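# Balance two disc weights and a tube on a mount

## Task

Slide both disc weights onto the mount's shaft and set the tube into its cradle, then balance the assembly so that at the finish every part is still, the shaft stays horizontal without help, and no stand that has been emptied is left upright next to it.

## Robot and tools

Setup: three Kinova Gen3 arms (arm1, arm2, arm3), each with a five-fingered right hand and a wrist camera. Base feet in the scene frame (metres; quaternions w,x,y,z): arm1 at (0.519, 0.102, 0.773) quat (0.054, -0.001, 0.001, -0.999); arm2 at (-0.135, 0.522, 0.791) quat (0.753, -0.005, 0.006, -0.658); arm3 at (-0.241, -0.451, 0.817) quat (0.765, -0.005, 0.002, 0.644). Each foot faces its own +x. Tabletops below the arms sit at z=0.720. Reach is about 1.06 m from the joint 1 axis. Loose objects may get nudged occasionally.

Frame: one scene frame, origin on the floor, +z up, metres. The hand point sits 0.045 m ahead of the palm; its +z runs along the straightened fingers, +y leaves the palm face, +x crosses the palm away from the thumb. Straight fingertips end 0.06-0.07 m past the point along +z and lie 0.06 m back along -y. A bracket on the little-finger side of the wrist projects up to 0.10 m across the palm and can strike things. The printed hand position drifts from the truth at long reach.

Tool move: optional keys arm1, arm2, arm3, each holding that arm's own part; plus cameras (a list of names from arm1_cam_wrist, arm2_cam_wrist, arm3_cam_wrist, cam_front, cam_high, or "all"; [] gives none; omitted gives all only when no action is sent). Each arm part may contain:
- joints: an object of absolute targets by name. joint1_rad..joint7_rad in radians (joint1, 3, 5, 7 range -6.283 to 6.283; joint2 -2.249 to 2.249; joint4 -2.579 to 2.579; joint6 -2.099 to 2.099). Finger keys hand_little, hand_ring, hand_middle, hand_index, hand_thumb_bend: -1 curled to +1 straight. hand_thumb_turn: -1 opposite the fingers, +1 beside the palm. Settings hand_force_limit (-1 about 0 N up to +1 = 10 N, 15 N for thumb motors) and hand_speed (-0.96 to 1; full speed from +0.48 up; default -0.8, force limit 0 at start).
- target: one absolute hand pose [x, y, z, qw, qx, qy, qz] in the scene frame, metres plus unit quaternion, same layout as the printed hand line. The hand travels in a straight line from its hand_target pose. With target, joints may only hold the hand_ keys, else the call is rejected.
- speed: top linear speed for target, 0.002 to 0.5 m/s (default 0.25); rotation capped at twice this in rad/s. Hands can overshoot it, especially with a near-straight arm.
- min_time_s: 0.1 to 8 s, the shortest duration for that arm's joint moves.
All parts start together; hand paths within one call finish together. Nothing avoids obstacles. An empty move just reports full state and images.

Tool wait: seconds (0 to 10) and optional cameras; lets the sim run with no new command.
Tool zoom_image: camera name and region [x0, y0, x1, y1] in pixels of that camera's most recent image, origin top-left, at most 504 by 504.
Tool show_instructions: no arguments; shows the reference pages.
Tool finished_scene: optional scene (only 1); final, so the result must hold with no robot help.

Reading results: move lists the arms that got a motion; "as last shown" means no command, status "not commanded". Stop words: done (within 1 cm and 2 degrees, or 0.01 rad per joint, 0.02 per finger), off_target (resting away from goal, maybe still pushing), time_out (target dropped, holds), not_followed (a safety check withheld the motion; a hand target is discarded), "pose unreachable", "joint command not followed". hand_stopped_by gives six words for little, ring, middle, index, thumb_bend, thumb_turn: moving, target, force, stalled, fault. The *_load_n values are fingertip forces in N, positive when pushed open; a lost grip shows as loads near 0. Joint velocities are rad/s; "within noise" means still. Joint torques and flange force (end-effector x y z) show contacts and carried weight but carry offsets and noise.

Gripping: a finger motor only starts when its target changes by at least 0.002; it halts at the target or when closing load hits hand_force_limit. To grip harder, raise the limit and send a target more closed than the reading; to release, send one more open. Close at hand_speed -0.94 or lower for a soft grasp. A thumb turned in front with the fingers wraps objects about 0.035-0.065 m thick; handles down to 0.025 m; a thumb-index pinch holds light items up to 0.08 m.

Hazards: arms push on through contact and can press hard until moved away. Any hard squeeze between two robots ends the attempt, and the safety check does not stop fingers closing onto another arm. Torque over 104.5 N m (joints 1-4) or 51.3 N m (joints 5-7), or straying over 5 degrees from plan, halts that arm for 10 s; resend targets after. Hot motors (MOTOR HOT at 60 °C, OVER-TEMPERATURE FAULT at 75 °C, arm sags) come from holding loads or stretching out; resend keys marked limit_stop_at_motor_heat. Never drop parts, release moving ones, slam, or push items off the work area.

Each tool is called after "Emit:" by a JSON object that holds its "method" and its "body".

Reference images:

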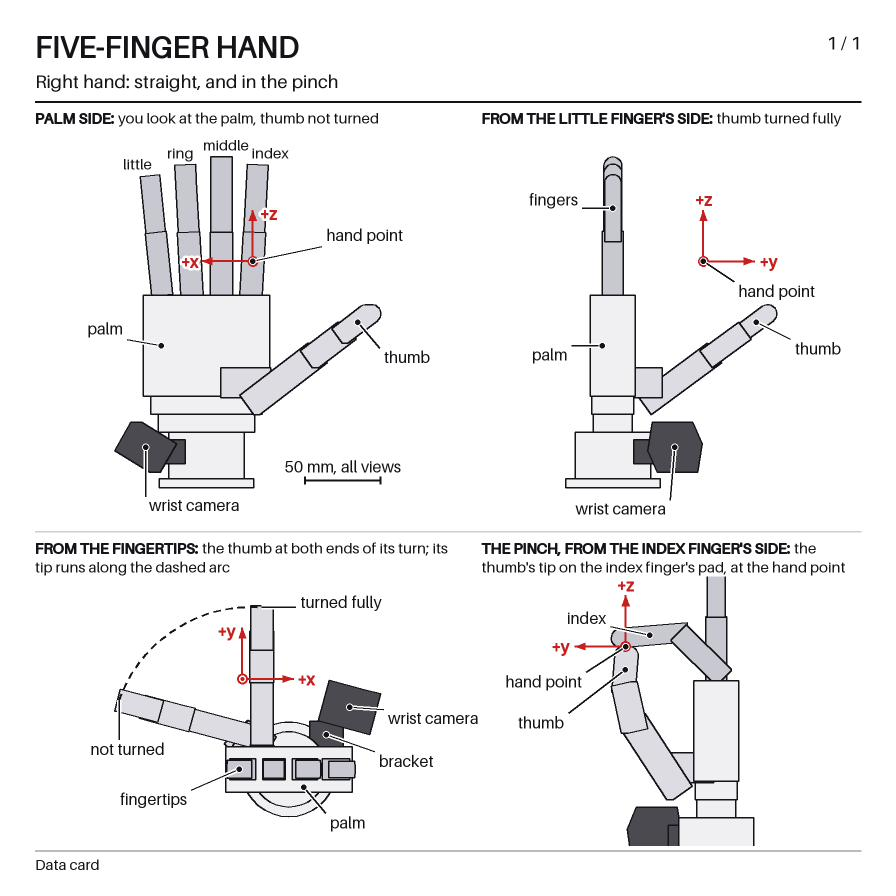

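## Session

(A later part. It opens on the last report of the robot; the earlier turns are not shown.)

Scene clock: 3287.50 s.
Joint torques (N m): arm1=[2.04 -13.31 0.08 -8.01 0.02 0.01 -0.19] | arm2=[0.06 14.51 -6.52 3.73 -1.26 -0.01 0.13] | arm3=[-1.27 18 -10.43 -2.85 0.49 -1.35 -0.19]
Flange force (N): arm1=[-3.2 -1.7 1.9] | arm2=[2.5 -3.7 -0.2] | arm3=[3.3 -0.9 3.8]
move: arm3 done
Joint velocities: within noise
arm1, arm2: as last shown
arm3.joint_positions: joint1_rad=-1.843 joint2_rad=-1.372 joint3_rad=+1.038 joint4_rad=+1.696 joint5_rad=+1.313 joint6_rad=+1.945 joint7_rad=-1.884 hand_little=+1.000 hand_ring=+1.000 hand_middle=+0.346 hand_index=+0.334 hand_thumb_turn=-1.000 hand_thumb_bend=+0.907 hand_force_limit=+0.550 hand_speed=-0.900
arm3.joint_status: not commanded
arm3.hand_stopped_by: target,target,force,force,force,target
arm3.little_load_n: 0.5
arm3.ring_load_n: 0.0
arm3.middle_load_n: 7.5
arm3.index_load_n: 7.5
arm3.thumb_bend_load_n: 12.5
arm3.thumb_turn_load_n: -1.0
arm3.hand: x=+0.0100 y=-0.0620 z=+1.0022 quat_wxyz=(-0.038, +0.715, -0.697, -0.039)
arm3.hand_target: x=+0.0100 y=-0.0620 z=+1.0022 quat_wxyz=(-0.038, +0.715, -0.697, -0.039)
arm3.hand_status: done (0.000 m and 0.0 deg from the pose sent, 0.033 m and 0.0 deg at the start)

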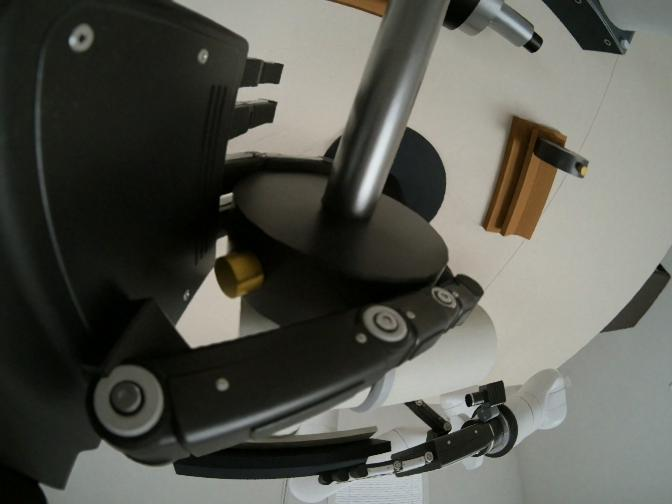

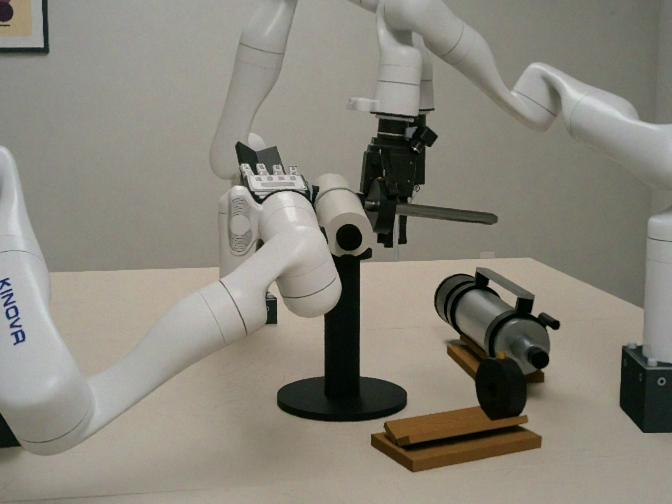

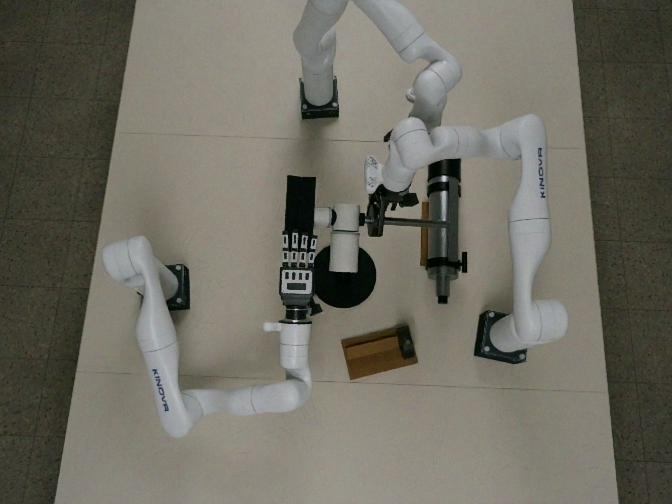

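Emit:
{"method": "move", "body": {"arm3": {"target": [0.0100, -0.062, 1.0012, -0.0381, 0.7146, -0.6974, -0.0391], "speed": 0.02}}}

Emit:
{"method": "move", "body": {"arm3": {"joints": {"hand_thumb_bend": 1.0, "hand_speed": -0.8}}}}

Emit:
{"method": "move", "body": {"arm3": {"joints": {"hand_index": 1.0, "hand_middle": 1.0, "hand_speed": -0.8}}, "cameras": ["arm3_cam_wrist", "cam_front", "cam_high"]}}

Emit:
{"method": "zoom_image", "body": {"camera": "cam_high", "region": [320, 170, 440, 270]}}

Emit:
{"method": "zoom_image", "body": {"camera": "cam_front", "region": [330, 150, 510, 260]}}

Scene clock: 3317.57 s.
Joint torques (N m): arm1=[2.03 -13.3 0.1 -7.97 0.01 0.01 -0.2] | arm2=[-0.6 14.2 -4.26 4.43 0.82 1.21 0.3] | arm3=[-2.63 13.33 -5.59 -0.39 0.08 -0.64 -0.05]
Flange force (N): arm1=[-3.1 -1.8 1.8] | arm2=[3.7 -10.1 -0.1] | arm3=[1.8 -4.4 -11.5]
move: arm3 done
Joint velocities: within noise
arm1, arm2: as last shown
arm1.index_load_n: 0.5
arm2.index_load_n: 0.5
arm3.joint_positions: joint1_rad=-1.843 joint2_rad=-1.374 joint3_rad=+1.040 joint4_rad=+1.697 joint5_rad=+1.314 joint6_rad=+1.944 joint7_rad=-1.884 hand_little=+1.000 hand_ring=+1.000 hand_middle=+0.346 hand_index=+0.334 hand_thumb_turn=-1.000 hand_thumb_bend=+0.907 hand_force_limit=+0.550 hand_speed=-0.900
arm3.joint_status: not commanded
arm3.hand_stopped_by: target,target,force,force,force,target
arm3.little_load_n: 0.0
arm3.ring_load_n: 0.0
arm3.middle_load_n: 7.0
arm3.index_load_n: 7.0
arm3.thumb_bend_load_n: 12.5
arm3.thumb_turn_load_n: -1.5
arm3.hand: x=+0.0100 y=-0.0620 z=+1.0012 quat_wxyz=(-0.038, +0.715, -0.697, -0.039)
arm3.hand_target: x=+0.0100 y=-0.0620 z=+1.0012 quat_wxyz=(-0.038, +0.715, -0.697, -0.039)
arm3.hand_status: done (0.000 m and 0.0 deg from the pose sent, 0.001 m and 0.0 deg at the start)
pictures: none

Scene clock: 3318.37 s.
Joint torques (N m): arm1=[1.99 -13.32 0.08 -7.95 0.03 0.04 -0.21] | arm2=[-0.57 14.17 -4.29 4.4 0.73 1.2 0.26] | arm3=[-2.76 13.64 -6.1 -0.34 -0.3 -0.7 -0.04]
Flange force (N): arm1=[-3.0 -1.7 1.9] | arm2=[3.7 -9.9 0.0] | arm3=[1.3 -5.3 -10.0]
move: arm3 done
Joint velocities: within noise
arm1, arm2: as last shown
arm1.index_load_n: 0.0
arm3.joint_positions: joint1_rad=-1.843 joint2_rad=-1.374 joint3_rad=+1.040 joint4_rad=+1.697 joint5_rad=+1.314 joint6_rad=+1.944 joint7_rad=-1.884 hand_little=+1.000 hand_ring=+1.000 hand_middle=+0.346 hand_index=+0.334 hand_thumb_turn=-1.000 hand_thumb_bend=+1.000 hand_force_limit=+0.550 hand_speed=-0.800
arm3.joint_status: all done
arm3.hand_stopped_by: target,target,force,force,target,target
arm3.little_load_n: 0.0
arm3.ring_load_n: 0.0
arm3.middle_load_n: 6.5
arm3.index_load_n: 6.5
arm3.thumb_bend_load_n: 1.0
arm3.thumb_turn_load_n: -1.5
arm3.hand: x=+0.0100 y=-0.0620 z=+1.0012 quat_wxyz=(-0.038, +0.715, -0.697, -0.039)
arm3.hand_target: x=+0.0100 y=-0.0620 z=+1.0012 quat_wxyz=(-0.038, +0.715, -0.697, -0.039)
arm3.hand_status: not commanded
pictures: none

Scene clock: 3320.07 s.
Joint torques (N m): arm1=[1.99 -13.34 0.07 -8.02 0.04 0.01 -0.21] | arm2=[-0.84 14.04 -3.43 4.62 1.57 1.62 0.34] | arm3=[0.31 13.56 -4.34 -2.32 2.93 -0.04 -0.36]
Flange force (N): arm1=[-3.1 -1.6 1.9] | arm2=[4.0 -12.4 0.0] | arm3=[3.8 5.2 -13.4]
move: arm3 done
Joint velocities: within noise
arm1, arm2: as last shown
arm1.little_load_n: 0.5
arm3.joint_positions: joint1_rad=-1.843 joint2_rad=-1.374 joint3_rad=+1.040 joint4_rad=+1.697 joint5_rad=+1.314 joint6_rad=+1.944 joint7_rad=-1.884 hand_little=+1.000 hand_ring=+1.000 hand_middle=+1.000 hand_index=+1.000 hand_thumb_turn=-1.000 hand_thumb_bend=+1.000 hand_force_limit=+0.550 hand_speed=-0.800
arm3.joint_status: all done
arm3.hand_stopped_by: target,target,target,target,target,target
arm3.little_load_n: 0.0
arm3.ring_load_n: 0.0
arm3.middle_load_n: 0.0
arm3.index_load_n: 0.0
arm3.thumb_bend_load_n: 0.5
arm3.thumb_turn_load_n: -1.0
arm3.hand: x=+0.0100 y=-0.0620 z=+1.0012 quat_wxyz=(-0.038, +0.715, -0.697, -0.039)
arm3.hand_target: x=+0.0100 y=-0.0620 z=+1.0012 quat_wxyz=(-0.038, +0.715, -0.697, -0.039)
arm3.hand_status: not commanded

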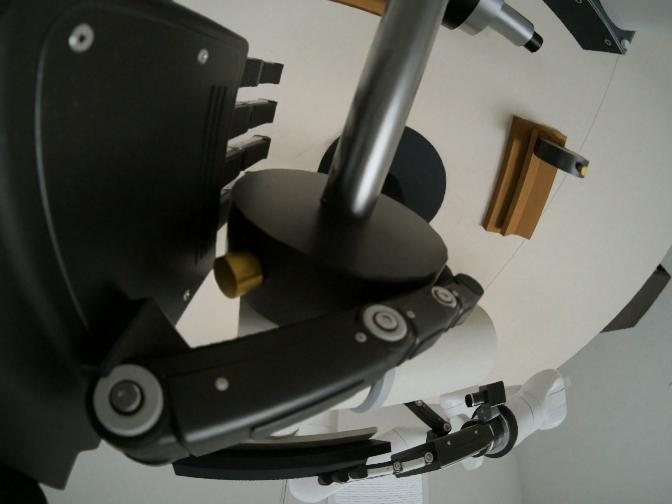

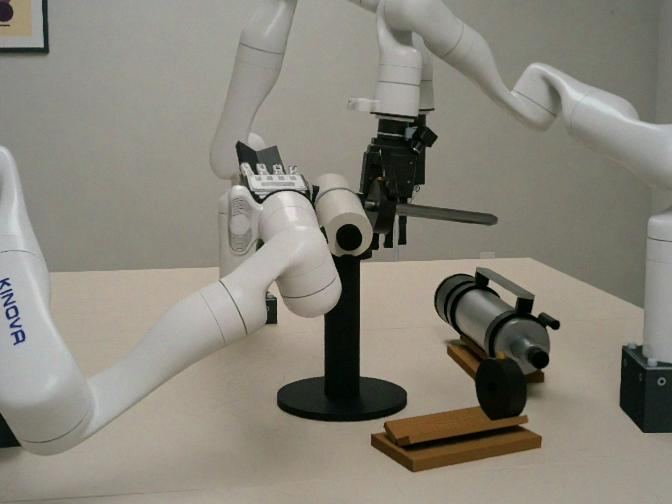

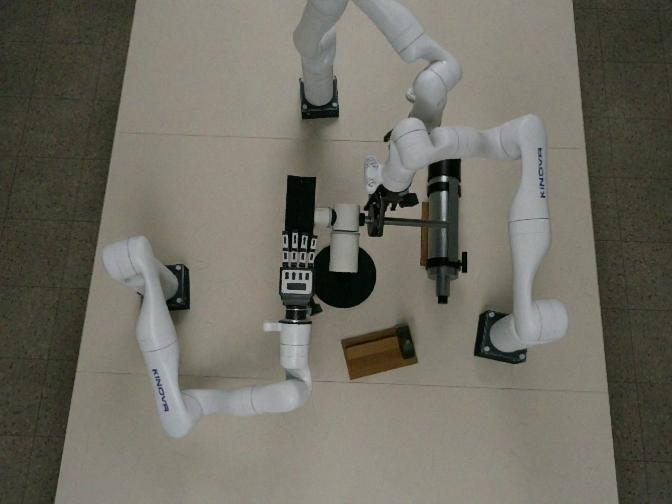

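Scaled by 4.200 from the camera's image (finer frame: 960x720).

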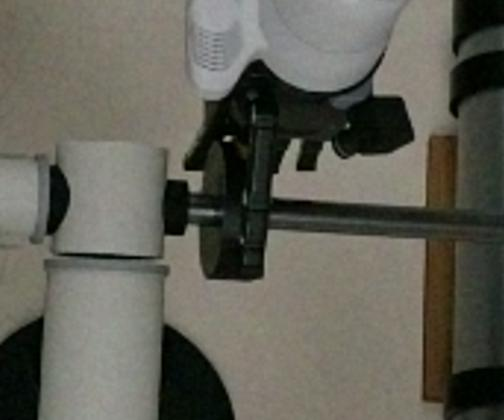

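Scaled by 2.800 from the camera's image (finer frame: 960x720).

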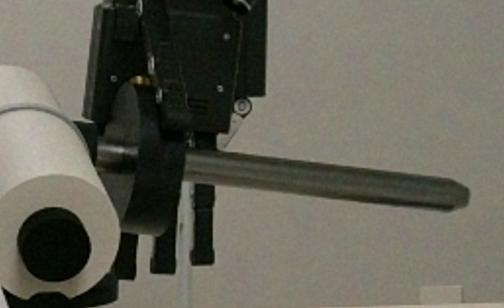

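Emit:
{"method": "move", "body": {"arm3": {"target": [0.0105, -0.062, 1.005, -0.0381, 0.7146, -0.6974, -0.0391], "speed": 0.02}}}

Emit:
{"method": "move", "body": {"arm3": {"target": [0.0105, -0.062, 1.015, -0.0381, 0.7146, -0.6974, -0.0391], "speed": 0.03}, "cameras": ["arm3_cam_wrist", "cam_front", "cam_high"]}}

Emit:
{"method": "zoom_image", "body": {"camera": "cam_front", "region": [330, 150, 510, 260]}}

Scene clock: 3330.70 s.
Joint torques (N m): arm1=[2.02 -13.32 0.1 -8.01 0.04 0.05 -0.2] | arm2=[-0.15 14.29 -5.07 3.22 0.4 0.1 0.2] | arm3=[-0.73 16.29 -8.09 -1.58 0.1 -0.14 0.06]
Flange force (N): arm1=[-3.2 -1.7 2.0] | arm2=[1.3 -7.9 0.1] | arm3=[-0.5 -1.6 -1.6]
move: arm3 done
Joint velocities: within noise
arm1, arm2: as last shown
arm1.little_load_n: 0.0
arm2.index_load_n: 0.0
arm2.thumb_turn_load_n: 0.5
arm3.joint_positions: joint1_rad=-1.844 joint2_rad=-1.368 joint3_rad=+1.036 joint4_rad=+1.690 joint5_rad=+1.309 joint6_rad=+1.948 joint7_rad=-1.881 hand_little=+1.000 hand_ring=+1.000 hand_middle=+1.000 hand_index=+1.000 hand_thumb_turn=-1.000 hand_thumb_bend=+1.000 hand_force_limit=+0.550 hand_speed=-0.800
arm3.joint_status: not commanded
arm3.hand_stopped_by: target,target,target,target,target,target
arm3.little_load_n: 0.0
arm3.ring_load_n: 0.0
arm3.middle_load_n: 0.0
arm3.index_load_n: 0.0
arm3.thumb_bend_load_n: 0.0
arm3.thumb_turn_load_n: 0.0
arm3.hand: x=+0.0105 y=-0.0620 z=+1.0050 quat_wxyz=(-0.038, +0.715, -0.697, -0.039)
arm3.hand_target: x=+0.0105 y=-0.0620 z=+1.0050 quat_wxyz=(-0.038, +0.715, -0.697, -0.039)
arm3.hand_status: done (0.000 m and 0.0 deg from the pose sent, 0.004 m and 0.0 deg at the start)
pictures: none

Scene clock: 3331.67 s.
Joint torques (N m): arm1=[2.02 -13.33 0.08 -7.97 0.03 0.02 -0.19] | arm2=[-0.11 14.3 -5.09 3.19 0.44 0.13 0.21] | arm3=[-0.86 16.2 -8.01 -1.67 0.15 -0.09 0.03]
Flange force (N): arm1=[-3.1 -1.8 1.9] | arm2=[1.3 -8.0 0.3] | arm3=[-0.1 -1.7 -1.8]
move: arm3 done
Joint velocities: within noise
arm1, arm2: as last shown
arm1.thumb_bend_load_n: -0.5
arm2.index_load_n: 0.5
arm2.thumb_turn_load_n: 0.0
arm3.joint_positions: joint1_rad=-1.846 joint2_rad=-1.351 joint3_rad=+1.026 joint4_rad=+1.672 joint5_rad=+1.297 joint6_rad=+1.958 joint7_rad=-1.877 hand_little=+1.000 hand_ring=+1.000 hand_middle=+1.000 hand_index=+1.000 hand_thumb_turn=-1.000 hand_thumb_bend=+1.000 hand_force_limit=+0.550 hand_speed=-0.800
arm3.joint_status: not commanded
arm3.hand_stopped_by: target,target,target,target,target,target
arm3.little_load_n: 0.0
arm3.ring_load_n: 0.0
arm3.middle_load_n: 0.0
arm3.index_load_n: 0.0
arm3.thumb_bend_load_n: 0.0
arm3.thumb_turn_load_n: 0.0
arm3.hand: x=+0.0105 y=-0.0620 z=+1.0150 quat_wxyz=(-0.038, +0.715, -0.697, -0.039)
arm3.hand_target: x=+0.0105 y=-0.0620 z=+1.0150 quat_wxyz=(-0.038, +0.715, -0.697, -0.039)
arm3.hand_status: done (0.000 m and 0.0 deg from the pose sent, 0.010 m and 0.0 deg at the start)

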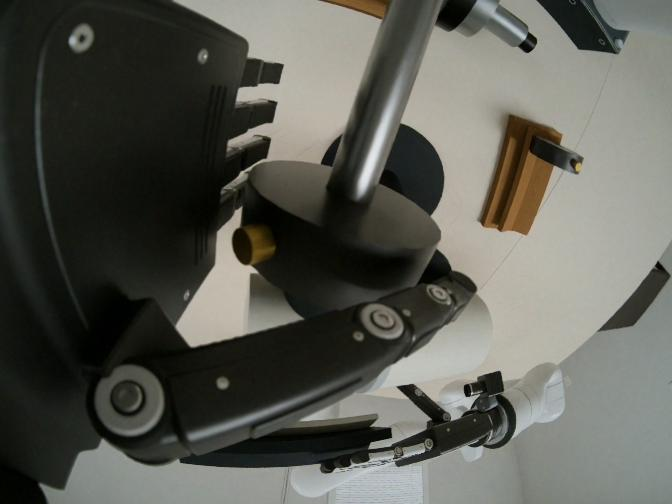

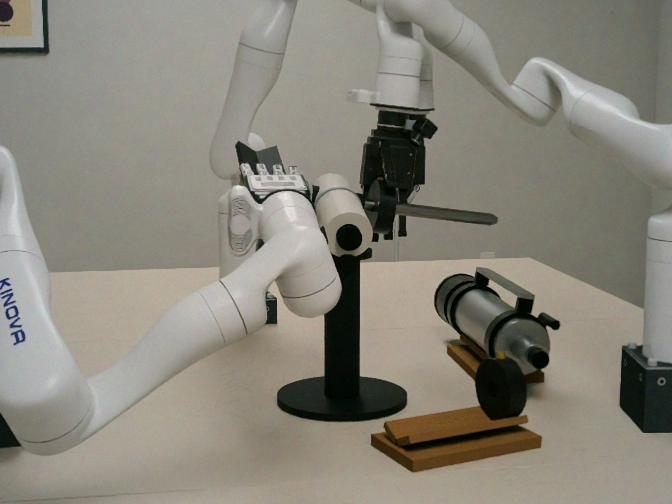

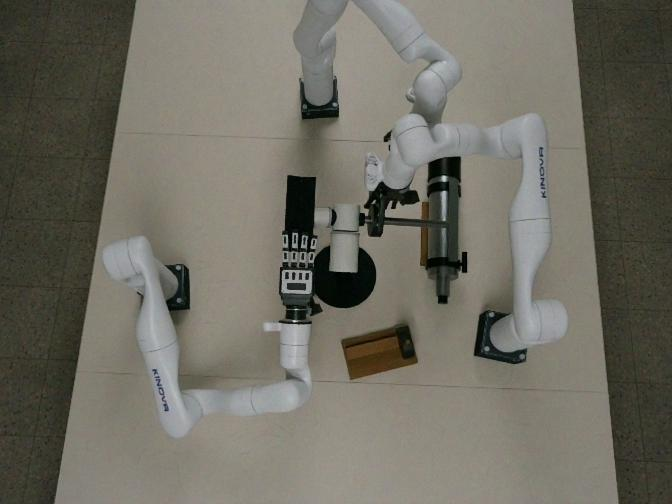

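Scaled by 2.800 from the camera's image (finer frame: 960x720).

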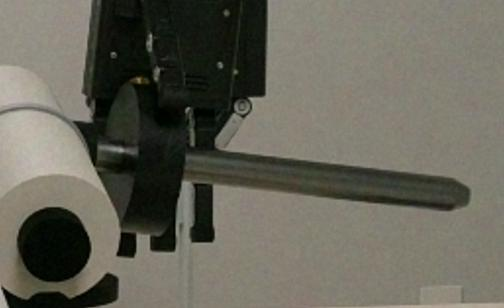

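Emit:
{"method": "move", "body": {"arm3": {"target": [0.0105, -0.062, 1.12, -0.0381, 0.7146, -0.6974, -0.0391], "speed": 0.12}}}

Emit:
{"method": "move", "body": {"arm3": {"target": [-0.12, -0.20, 1.10, -0.0381, 0.7146, -0.6974, -0.0391], "speed": 0.2}}}

Emit:
{"method": "move", "body": {"arm3": {"target": [-0.2689, -0.1671, 0.97, 0.2434, -0.7719, 0.5608, -0.1768], "speed": 0.2, "joints": {"hand_thumb_turn": 1.0, "hand_speed": -0.4}}, "cameras": ["arm3_cam_wrist", "cam_front", "cam_high"]}}

Emit:
{"method": "zoom_image", "body": {"camera": "cam_high", "region": [330, 310, 430, 390]}}

Emit:
{"method": "zoom_image", "body": {"camera": "cam_front", "region": [360, 340, 550, 480]}}

Scene clock: 3347.20 s.
Joint torques (N m): arm1=[2.01 -13.31 0.07 -8 0.01 0 -0.22] | arm2=[-0.16 14.27 -5.09 3.21 0.34 0.14 0.23] | arm3=[-0.76 16.07 -7.33 -2.17 0.12 -0.11 0.02]
Flange force (N): arm1=[-3.1 -1.6 1.9] | arm2=[1.2 -7.9 0.3] | arm3=[-0.5 -1.4 -2.1]
move: arm3 done
Joint velocities: within noise
arm1, arm2: as last shown
arm1.middle_load_n: 0.5
arm1.thumb_bend_load_n: 0.0
arm3.joint_positions: joint1_rad=-1.881 joint2_rad=-1.170 joint3_rad=+0.948 joint4_rad=+1.446 joint5_rad=+1.196 joint6_rad=+2.075 joint7_rad=-1.806 hand_little=+1.000 hand_ring=+1.000 hand_middle=+1.000 hand_index=+1.000 hand_thumb_turn=-1.000 hand_thumb_bend=+1.000 hand_force_limit=+0.550 hand_speed=-0.800
arm3.joint_status: not commanded
arm3.hand_stopped_by: target,target,target,target,target,target
arm3.little_load_n: 0.0
arm3.ring_load_n: 0.0
arm3.middle_load_n: 0.0
arm3.index_load_n: 0.0
arm3.thumb_bend_load_n: 0.0
arm3.thumb_turn_load_n: 0.0
arm3.hand: x=+0.0105 y=-0.0620 z=+1.1200 quat_wxyz=(-0.038, +0.715, -0.697, -0.039)
arm3.hand_target: x=+0.0105 y=-0.0620 z=+1.1200 quat_wxyz=(-0.038, +0.715, -0.697, -0.039)
arm3.hand_status: done (0.000 m and 0.0 deg from the pose sent, 0.105 m and 0.0 deg at the start)
pictures: none

Scene clock: 3348.73 s.
Joint torques (N m): arm1=[2.01 -13.3 0.06 -8.01 0.01 0.01 -0.2] | arm2=[-0.13 14.31 -5.08 3.14 0.39 0.09 0.22] | arm3=[-0.88 10.94 -5.48 -5.32 0.23 -0.1 0.04]
Flange force (N): arm1=[-3.2 -1.6 1.9] | arm2=[1.1 -7.9 0.3] | arm3=[-0.2 0.2 -1.9]
move: arm3 done
Joint velocities: within noise
arm1.joint_positions: joint1_rad=-0.700 joint2_rad=+0.300 joint3_rad=+0.000 joint4_rad=+1.700 joint5_rad=+0.000 joint6_rad=+1.140 joint7_rad=-5.500 hand_little=+0.000 hand_ring=+0.000 hand_middle=+0.000 hand_index=+0.000 hand_thumb_turn=-1.000 hand_thumb_bend=+0.500 hand_force_limit=-0.100 hand_speed=-0.850
arm1.joint_status: not commanded
arm1.hand_stopped_by: target,target,target,target,target,target
arm1.little_load_n: 0.0
arm1.ring_load_n: 0.0
arm1.middle_load_n: 0.5
arm1.index_load_n: 0.0
arm1.thumb_bend_load_n: 0.0
arm1.thumb_turn_load_n: 0.0
arm1.hand: x=+0.2473 y=-0.1171 z=+1.0069 quat_wxyz=(-0.002, -0.010, +1.000, +0.000)
arm1.hand_target: x=+0.2473 y=-0.1171 z=+1.0069 quat_wxyz=(-0.002, -0.010, +1.000, +0.000)
arm1.hand_status: not commanded
arm2.joint_positions: joint1_rad=-1.735 joint2_rad=-2.074 joint3_rad=+1.157 joint4_rad=+1.663 joint5_rad=+0.333 joint6_rad=+1.312 joint7_rad=+1.211 hand_little=+1.000 hand_ring=+1.000 hand_middle=+1.000 hand_index=+1.000 hand_thumb_turn=-1.000 hand_thumb_bend=+1.000 hand_force_limit=+0.300 hand_speed=-0.300
arm2.joint_status: not commanded
arm2.hand_stopped_by: target,target,target,target,target,target
arm2.little_load_n: 0.0
arm2.ring_load_n: 0.0
arm2.middle_load_n: 0.0
arm2.index_load_n: 0.0
arm2.thumb_bend_load_n: 0.0
arm2.thumb_turn_load_n: 0.0
arm2.hand: x=-0.0970 y=+0.1460 z=+1.0105 quat_wxyz=(-0.558, +0.435, -0.435, +0.557)
arm2.hand_target: x=-0.0970 y=+0.1460 z=+1.0105 quat_wxyz=(-0.558, +0.435, -0.435, +0.557)
arm2.hand_status: not commanded
arm3.joint_positions: joint1_rad=-1.642 joint2_rad=-1.125 joint3_rad=+0.673 joint4_rad=+2.014 joint5_rad=+0.768 joint6_rad=+1.951 joint7_rad=-2.297 hand_little=+1.000 hand_ring=+1.000 hand_middle=+1.000 hand_index=+1.000 hand_thumb_turn=-1.000 hand_thumb_bend=+1.000 hand_force_limit=+0.550 hand_speed=-0.800
arm3.joint_status: not commanded
arm3.hand_stopped_by: target,target,target,target,target,target
arm3.little_load_n: 0.0
arm3.ring_load_n: 0.0
arm3.middle_load_n: 0.0
arm3.index_load_n: 0.0
arm3.thumb_bend_load_n: 0.0
arm3.thumb_turn_load_n: 0.0
arm3.hand: x=-0.1200 y=-0.2000 z=+1.1000 quat_wxyz=(-0.038, +0.715, -0.697, -0.039)
arm3.hand_target: x=-0.1200 y=-0.2000 z=+1.1000 quat_wxyz=(-0.038, +0.715, -0.697, -0.039)
arm3.hand_status: done (0.000 m and 0.0 deg from the pose sent, 0.191 m and 0.0 deg at the start)
pictures: none

Scene clock: 3351.23 s.
Joint torques (N m): arm1=[2.03 -13.33 0.09 -8 0.01 0.05 -0.23] | arm2=[-0.12 14.26 -5.1 3.13 0.42 0.11 0.22] | arm3=[-0.91 7.09 -3.1 -3.79 0.47 1.57 0.04]
Flange force (N): arm1=[-3.1 -1.7 2.0] | arm2=[1.1 -8.0 0.4] | arm3=[1.2 -4.4 -1.8]
move: arm3 done
Joint velocities: within noise
arm1, arm2: as last shown
arm1.middle_load_n: 0.0
arm3.joint_positions: joint1_rad=-2.759 joint2_rad=-0.533 joint3_rad=+1.515 joint4_rad=+2.362 joint5_rad=+0.891 joint6_rad=+1.515 joint7_rad=-2.863 hand_little=+1.000 hand_ring=+1.000 hand_middle=+1.000 hand_index=+1.000 hand_thumb_turn=+1.000 hand_thumb_bend=+1.000 hand_force_limit=+0.550 hand_speed=-0.400
arm3.joint_status: all done
arm3.hand_stopped_by: target,target,target,target,target,target
arm3.little_load_n: 0.5
arm3.ring_load_n: 0.0
arm3.middle_load_n: 0.0
arm3.index_load_n: 0.0
arm3.thumb_bend_load_n: 0.0
arm3.thumb_turn_load_n: 0.0
arm3.hand: x=-0.2689 y=-0.1671 z=+0.9700 quat_wxyz=(-0.243, +0.772, -0.561, +0.177)
arm3.hand_target: x=-0.2689 y=-0.1671 z=+0.9700 quat_wxyz=(-0.243, +0.772, -0.561, +0.177)
arm3.hand_status: done (0.000 m and 0.0 deg from the pose sent, 0.200 m and 38.3 deg at the start)

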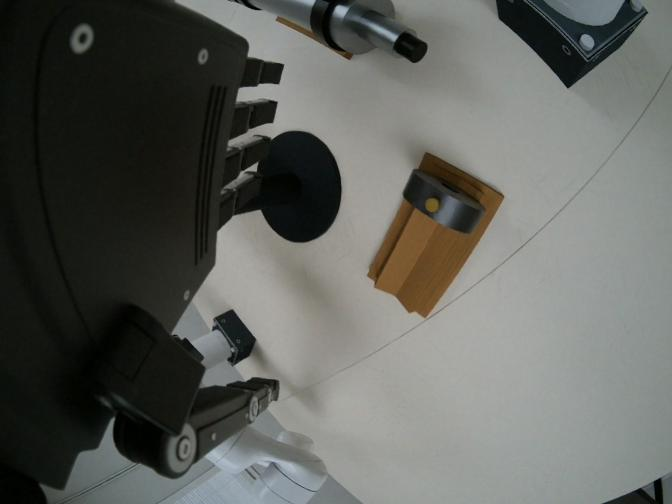

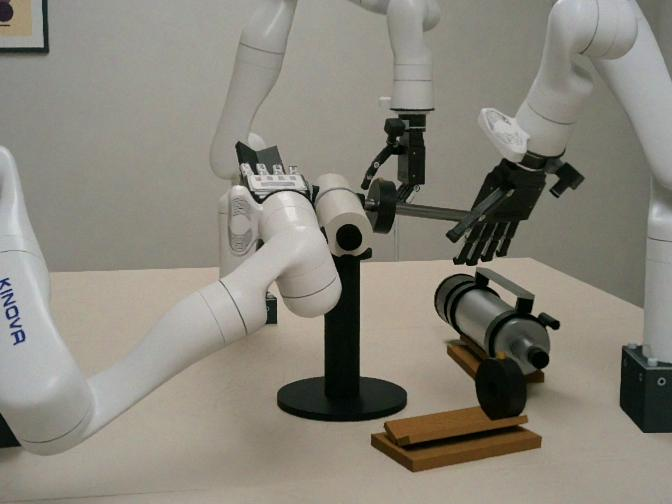

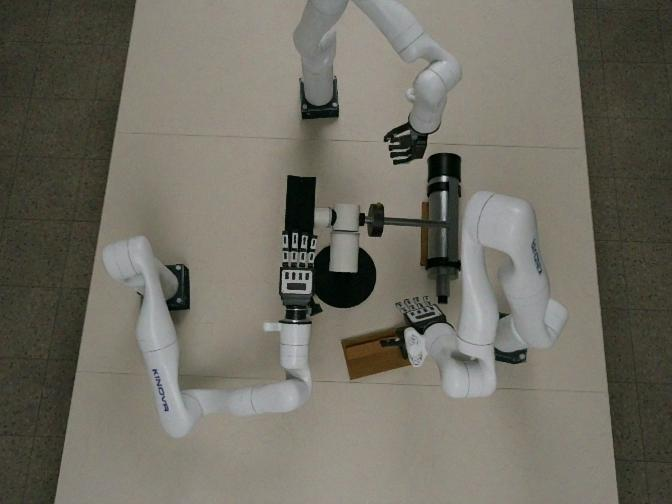

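Scaled by 5.040 from the camera's image (finer frame: 960x720).

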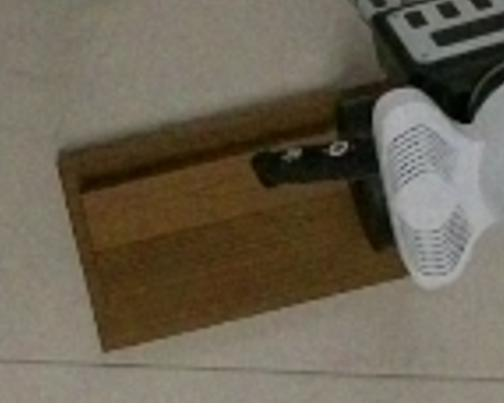

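Scaled by 2.653 from the camera's image (finer frame: 960x720).

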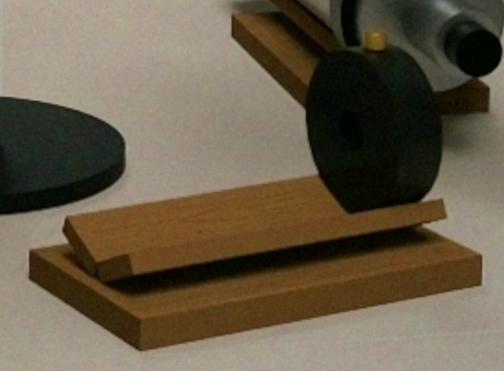

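Emit:
{"method": "move", "body": {"arm3": {"target": [-0.2708, -0.1671, 0.85, 0.2434, -0.7719, 0.5608, -0.1768], "speed": 0.1}, "cameras": ["arm3_cam_wrist", "cam_front", "cam_high"]}}

Emit:
{"method": "zoom_image", "body": {"camera": "cam_high", "region": [360, 290, 460, 380]}}

Emit:
{"method": "zoom_image", "body": {"camera": "cam_front", "region": [430, 290, 560, 430]}}

Scene clock: 3381.77 s.
Joint torques (N m): arm1=[2.02 -13.33 0.05 -8.03 0.04 0.02 -0.21] | arm2=[-0.13 14.23 -5.11 3.27 0.39 0.1 0.2] | arm3=[-0.86 11.05 -3.19 -0.42 -0.12 1.6 0.02]
Flange force (N): arm1=[-3.2 -1.6 2.0] | arm2=[1.5 -8.0 0.0] | arm3=[-1.9 -4.3 -1.0]
move: arm3 done
Joint velocities: within noise
arm1, arm2: as last shown
arm2.index_load_n: 0.5
arm3.joint_positions: joint1_rad=-3.121 joint2_rad=-0.885 joint3_rad=+1.906 joint4_rad=+2.502 joint5_rad=+1.223 joint6_rad=+1.452 joint7_rad=-3.310 hand_little=+1.000 hand_ring=+1.000 hand_middle=+1.000 hand_index=+1.000 hand_thumb_turn=+1.000 hand_thumb_bend=+1.000 hand_force_limit=+0.550 hand_speed=-0.400
arm3.joint_status: not commanded
arm3.hand_stopped_by: target,target,target,target,target,target
arm3.little_load_n: 0.0
arm3.ring_load_n: 0.0
arm3.middle_load_n: 0.0
arm3.index_load_n: 0.0
arm3.thumb_bend_load_n: 0.0
arm3.thumb_turn_load_n: 0.0
arm3.hand: x=-0.2708 y=-0.1671 z=+0.8500 quat_wxyz=(-0.243, +0.772, -0.561, +0.177)
arm3.hand_target: x=-0.2708 y=-0.1671 z=+0.8500 quat_wxyz=(-0.243, +0.772, -0.561, +0.177)
arm3.hand_status: done (0.000 m and 0.0 deg from the pose sent, 0.120 m and 0.0 deg at the start)

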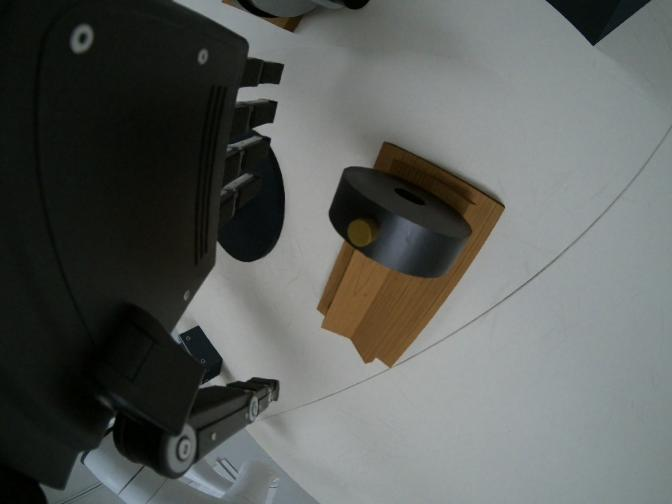

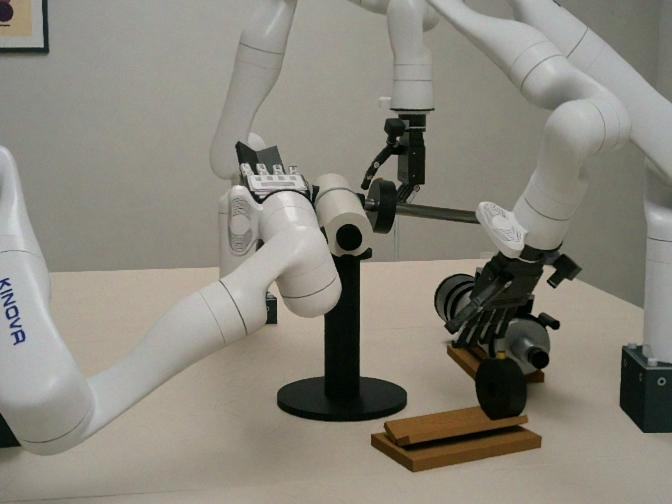

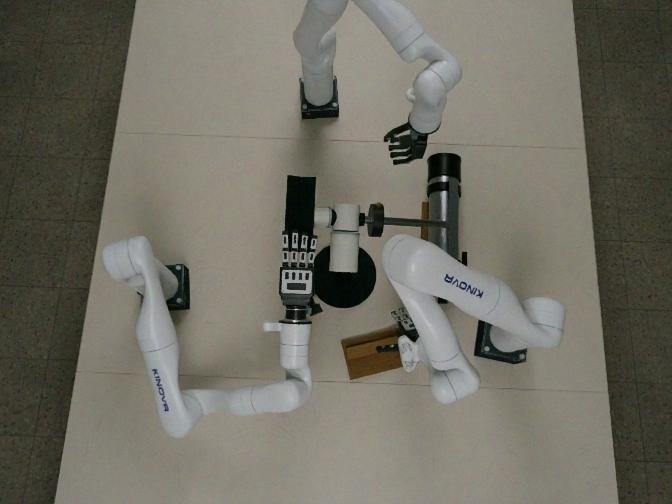

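Scaled by 5.040 from the camera's image (finer frame: 960x720).

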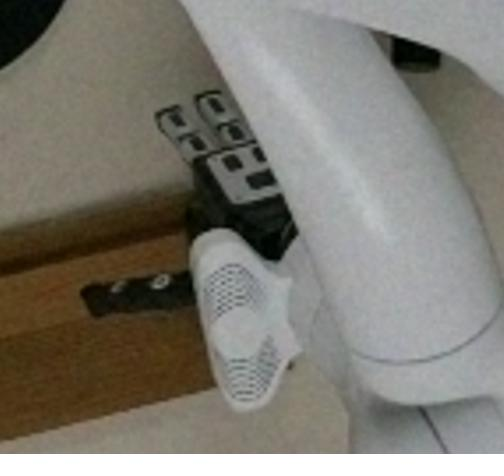

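Scaled by 3.600 from the camera's image (finer frame: 960x720).

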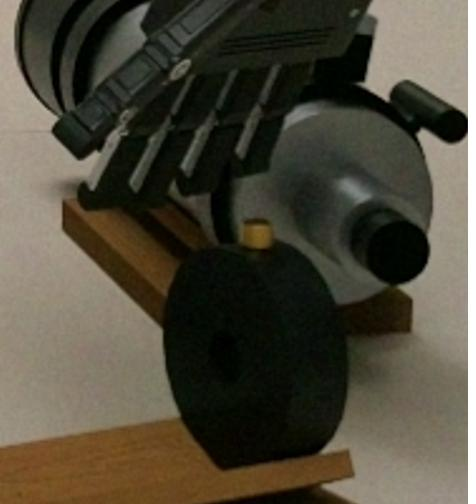

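Emit:
{"method": "move", "body": {"arm3": {"target": [-0.2708, -0.1671, 0.81, 0.2434, -0.7719, 0.5608, -0.1768], "speed": 0.06}, "cameras": ["arm3_cam_wrist"]}}

Emit:
{"method": "move", "body": {"arm3": {"target": [-0.2708, -0.1671, 0.79, 0.2434, -0.7719, 0.5608, -0.1768], "speed": 0.03}, "cameras": ["arm3_cam_wrist", "cam_front"]}}

Emit:
{"method": "zoom_image", "body": {"camera": "cam_front", "region": [430, 290, 560, 430]}}

Scene clock: 3394.10 s.
Joint torques (N m): arm1=[2.03 -13.33 0.06 -8.03 0.05 0.03 -0.22] | arm2=[-0.11 14.27 -5.08 3.15 0.37 0.13 0.22] | arm3=[-0.94 11.85 -3.07 0.83 -0.35 1.55 -0.01]
Flange force (N): arm1=[-3.2 -1.6 2.0] | arm2=[1.2 -8.0 0.4] | arm3=[-3.0 -4.5 -0.7]
move: arm3 done
Joint velocities: within noise
arm1, arm2: as last shown
arm2.ring_load_n: -0.5
arm2.index_load_n: 0.0
arm3.joint_positions: joint1_rad=-3.185 joint2_rad=-1.022 joint3_rad=+2.013 joint4_rad=+2.514 joint5_rad=+1.355 joint6_rad=+1.464 joint7_rad=-3.431 hand_little=+1.000 hand_ring=+1.000 hand_middle=+1.000 hand_index=+1.000 hand_thumb_turn=+1.000 hand_thumb_bend=+1.000 hand_force_limit=+0.550 hand_speed=-0.400
arm3.joint_status: not commanded
arm3.hand_stopped_by: target,target,target,target,target,target
arm3.little_load_n: 0.0
arm3.ring_load_n: 0.0
arm3.middle_load_n: 0.0
arm3.index_load_n: 0.0
arm3.thumb_bend_load_n: 0.0
arm3.thumb_turn_load_n: 0.0
arm3.hand: x=-0.2708 y=-0.1671 z=+0.8100 quat_wxyz=(-0.243, +0.772, -0.561, +0.177)
arm3.hand_target: x=-0.2708 y=-0.1671 z=+0.8100 quat_wxyz=(-0.243, +0.772, -0.561, +0.177)
arm3.hand_status: done (0.000 m and 0.0 deg from the pose sent, 0.040 m and 0.0 deg at the start)

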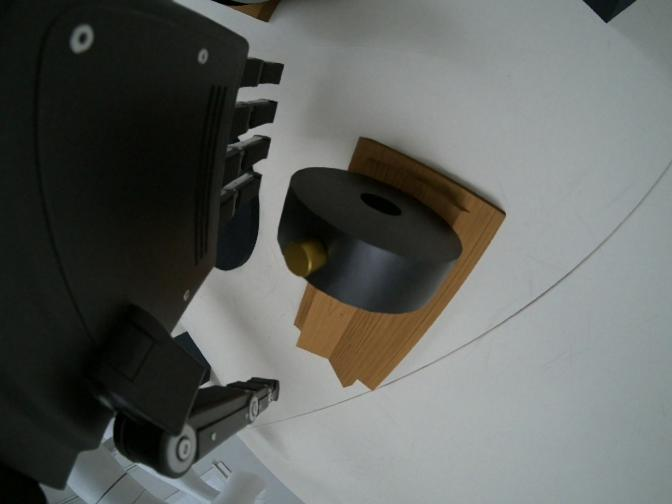

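Scene clock: 3395.27 s.
Joint torques (N m): arm1=[2.06 -13.32 0.06 -8.01 0.03 0.04 -0.22] | arm2=[-0.06 14.26 -5.1 3.18 0.36 0.13 0.17] | arm3=[-0.94 12.2 -3.06 1.37 -0.32 1.53 0]
Flange force (N): arm1=[-3.2 -1.7 2.0] | arm2=[1.4 -7.9 0.3] | arm3=[-3.2 -4.3 -0.7]
move: arm3 done
Joint velocities: within noise
arm1, arm2: as last shown
arm2.ring_load_n: 0.0
arm2.index_load_n: 0.5
arm3.joint_positions: joint1_rad=-3.209 joint2_rad=-1.090 joint3_rad=+2.063 joint4_rad=+2.512 joint5_rad=+1.422 joint6_rad=+1.473 joint7_rad=-3.482 hand_little=+1.000 hand_ring=+1.000 hand_middle=+1.000 hand_index=+1.000 hand_thumb_turn=+1.000 hand_thumb_bend=+1.000 hand_force_limit=+0.550 hand_speed=-0.400
arm3.joint_status: not commanded
arm3.hand_stopped_by: target,target,target,target,target,target
arm3.little_load_n: 0.0
arm3.ring_load_n: 0.0
arm3.middle_load_n: 0.0
arm3.index_load_n: 0.0
arm3.thumb_bend_load_n: 0.0
arm3.thumb_turn_load_n: 0.0
arm3.hand: x=-0.2708 y=-0.1671 z=+0.7900 quat_wxyz=(-0.243, +0.772, -0.561, +0.177)
arm3.hand_target: x=-0.2708 y=-0.1671 z=+0.7900 quat_wxyz=(-0.243, +0.772, -0.561, +0.177)
arm3.hand_status: done (0.000 m and 0.0 deg from the pose sent, 0.020 m and 0.0 deg at the start)

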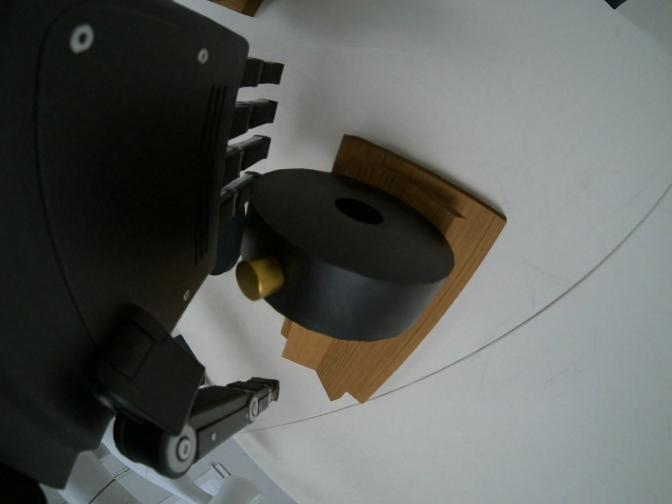

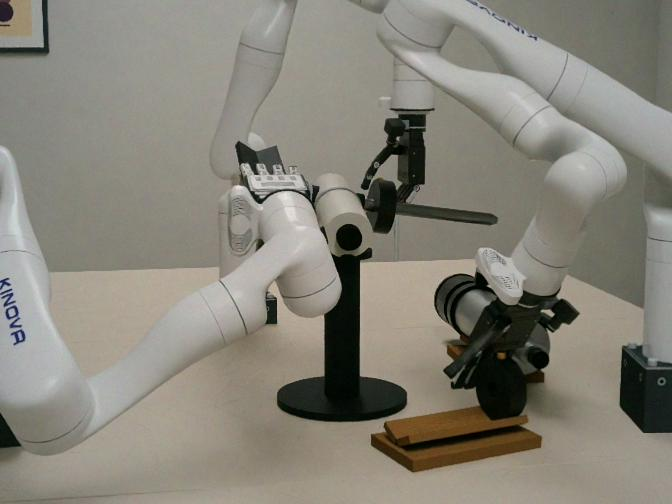

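Scaled by 3.600 from the camera's image (finer frame: 960x720).

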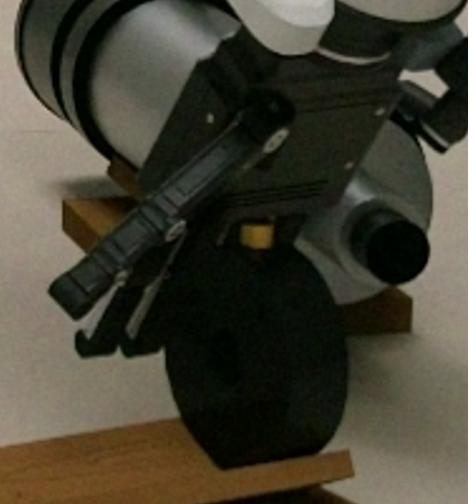

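Emit:
{"method": "move", "body": {"arm3": {"target": [-0.2708, -0.1671, 0.7865, 0.2434, -0.7719, 0.5608, -0.1768], "speed": 0.03}, "cameras": ["arm3_cam_wrist"]}}

Emit:
{"method": "move", "body": {"arm3": {"joints": {"hand_thumb_turn": -1.0, "hand_speed": -0.6, "hand_force_limit": 0.2}}, "cameras": ["arm3_cam_wrist"]}}

Scene clock: 3406.80 s.
Joint torques (N m): arm1=[2.02 -13.32 0.1 -8.01 0.01 0.04 -0.21] | arm2=[-0.07 14.3 -5.1 3.17 0.4 0.12 0.21] | arm3=[-0.96 12.3 -3.02 1.51 -0.37 1.56 0.03]
Flange force (N): arm1=[-3.2 -1.7 2.0] | arm2=[1.3 -7.9 0.4] | arm3=[-3.3 -4.2 -0.5]
move: arm3 done
Joint velocities: within noise
arm1, arm2: as last shown
arm1.thumb_bend_load_n: -0.5
arm2.little_load_n: -0.5
arm2.index_load_n: 0.0
arm3.joint_positions: joint1_rad=-3.212 joint2_rad=-1.101 joint3_rad=+2.072 joint4_rad=+2.512 joint5_rad=+1.434 joint6_rad=+1.475 joint7_rad=-3.490 hand_little=+1.000 hand_ring=+1.000 hand_middle=+1.000 hand_index=+1.000 hand_thumb_turn=+1.000 hand_thumb_bend=+1.000 hand_force_limit=+0.550 hand_speed=-0.400
arm3.joint_status: not commanded
arm3.hand_stopped_by: target,target,target,target,target,target
arm3.little_load_n: 0.0
arm3.ring_load_n: 0.0
arm3.middle_load_n: 0.0
arm3.index_load_n: 0.0
arm3.thumb_bend_load_n: 0.0
arm3.thumb_turn_load_n: 0.0
arm3.hand: x=-0.2708 y=-0.1671 z=+0.7865 quat_wxyz=(-0.243, +0.772, -0.561, +0.177)
arm3.hand_target: x=-0.2708 y=-0.1671 z=+0.7865 quat_wxyz=(-0.243, +0.772, -0.561, +0.177)
arm3.hand_status: done (0.000 m and 0.0 deg from the pose sent, 0.004 m and 0.0 deg at the start)

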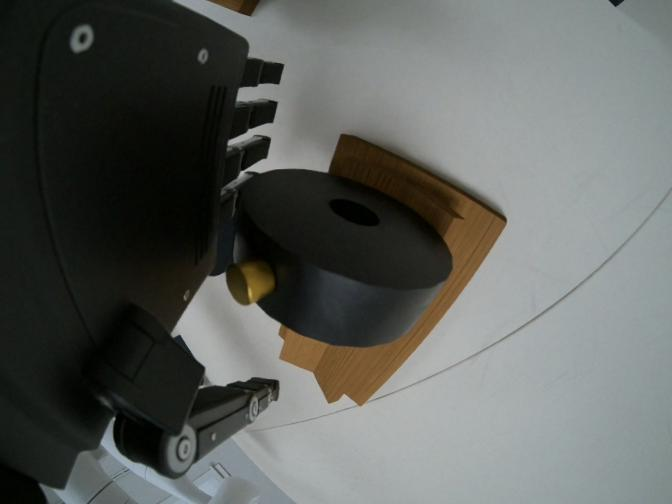

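Scene clock: 3409.87 s.
Joint torques (N m): arm1=[2.01 -13.31 0.07 -8.02 0.02 0.02 -0.19] | arm2=[-0.11 14.25 -5.08 3.23 0.34 0.1 0.23] | arm3=[-0.92 12.28 -3.03 1.59 -0.38 1.58 0.02]
Flange force (N): arm1=[-3.2 -1.7 2.0] | arm2=[1.4 -8.0 0.1] | arm3=[-3.5 -4.1 -0.6]
move: arm3 done
Joint velocities: within noise
arm1, arm2: as last shown
arm2.little_load_n: 0.0
arm2.index_load_n: 0.5
arm3.joint_positions: joint1_rad=-3.212 joint2_rad=-1.101 joint3_rad=+2.072 joint4_rad=+2.512 joint5_rad=+1.434 joint6_rad=+1.475 joint7_rad=-3.490 hand_little=+1.000 hand_ring=+1.000 hand_middle=+1.000 hand_index=+1.000 hand_thumb_turn=-1.000 hand_thumb_bend=+1.000 hand_force_limit=+0.200 hand_speed=-0.600
arm3.joint_status: all done
arm3.hand_stopped_by: target,target,target,target,target,target
arm3.little_load_n: 0.0
arm3.ring_load_n: 0.0
arm3.middle_load_n: 0.0
arm3.index_load_n: 0.0
arm3.thumb_bend_load_n: 0.0
arm3.thumb_turn_load_n: 0.0
arm3.hand: x=-0.2708 y=-0.1671 z=+0.7865 quat_wxyz=(-0.243, +0.772, -0.561, +0.177)
arm3.hand_target: x=-0.2708 y=-0.1671 z=+0.7865 quat_wxyz=(-0.243, +0.772, -0.561, +0.177)
arm3.hand_status: not commanded

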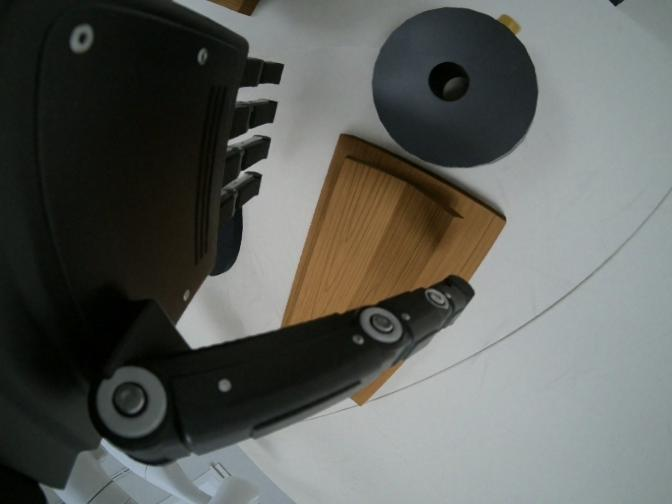

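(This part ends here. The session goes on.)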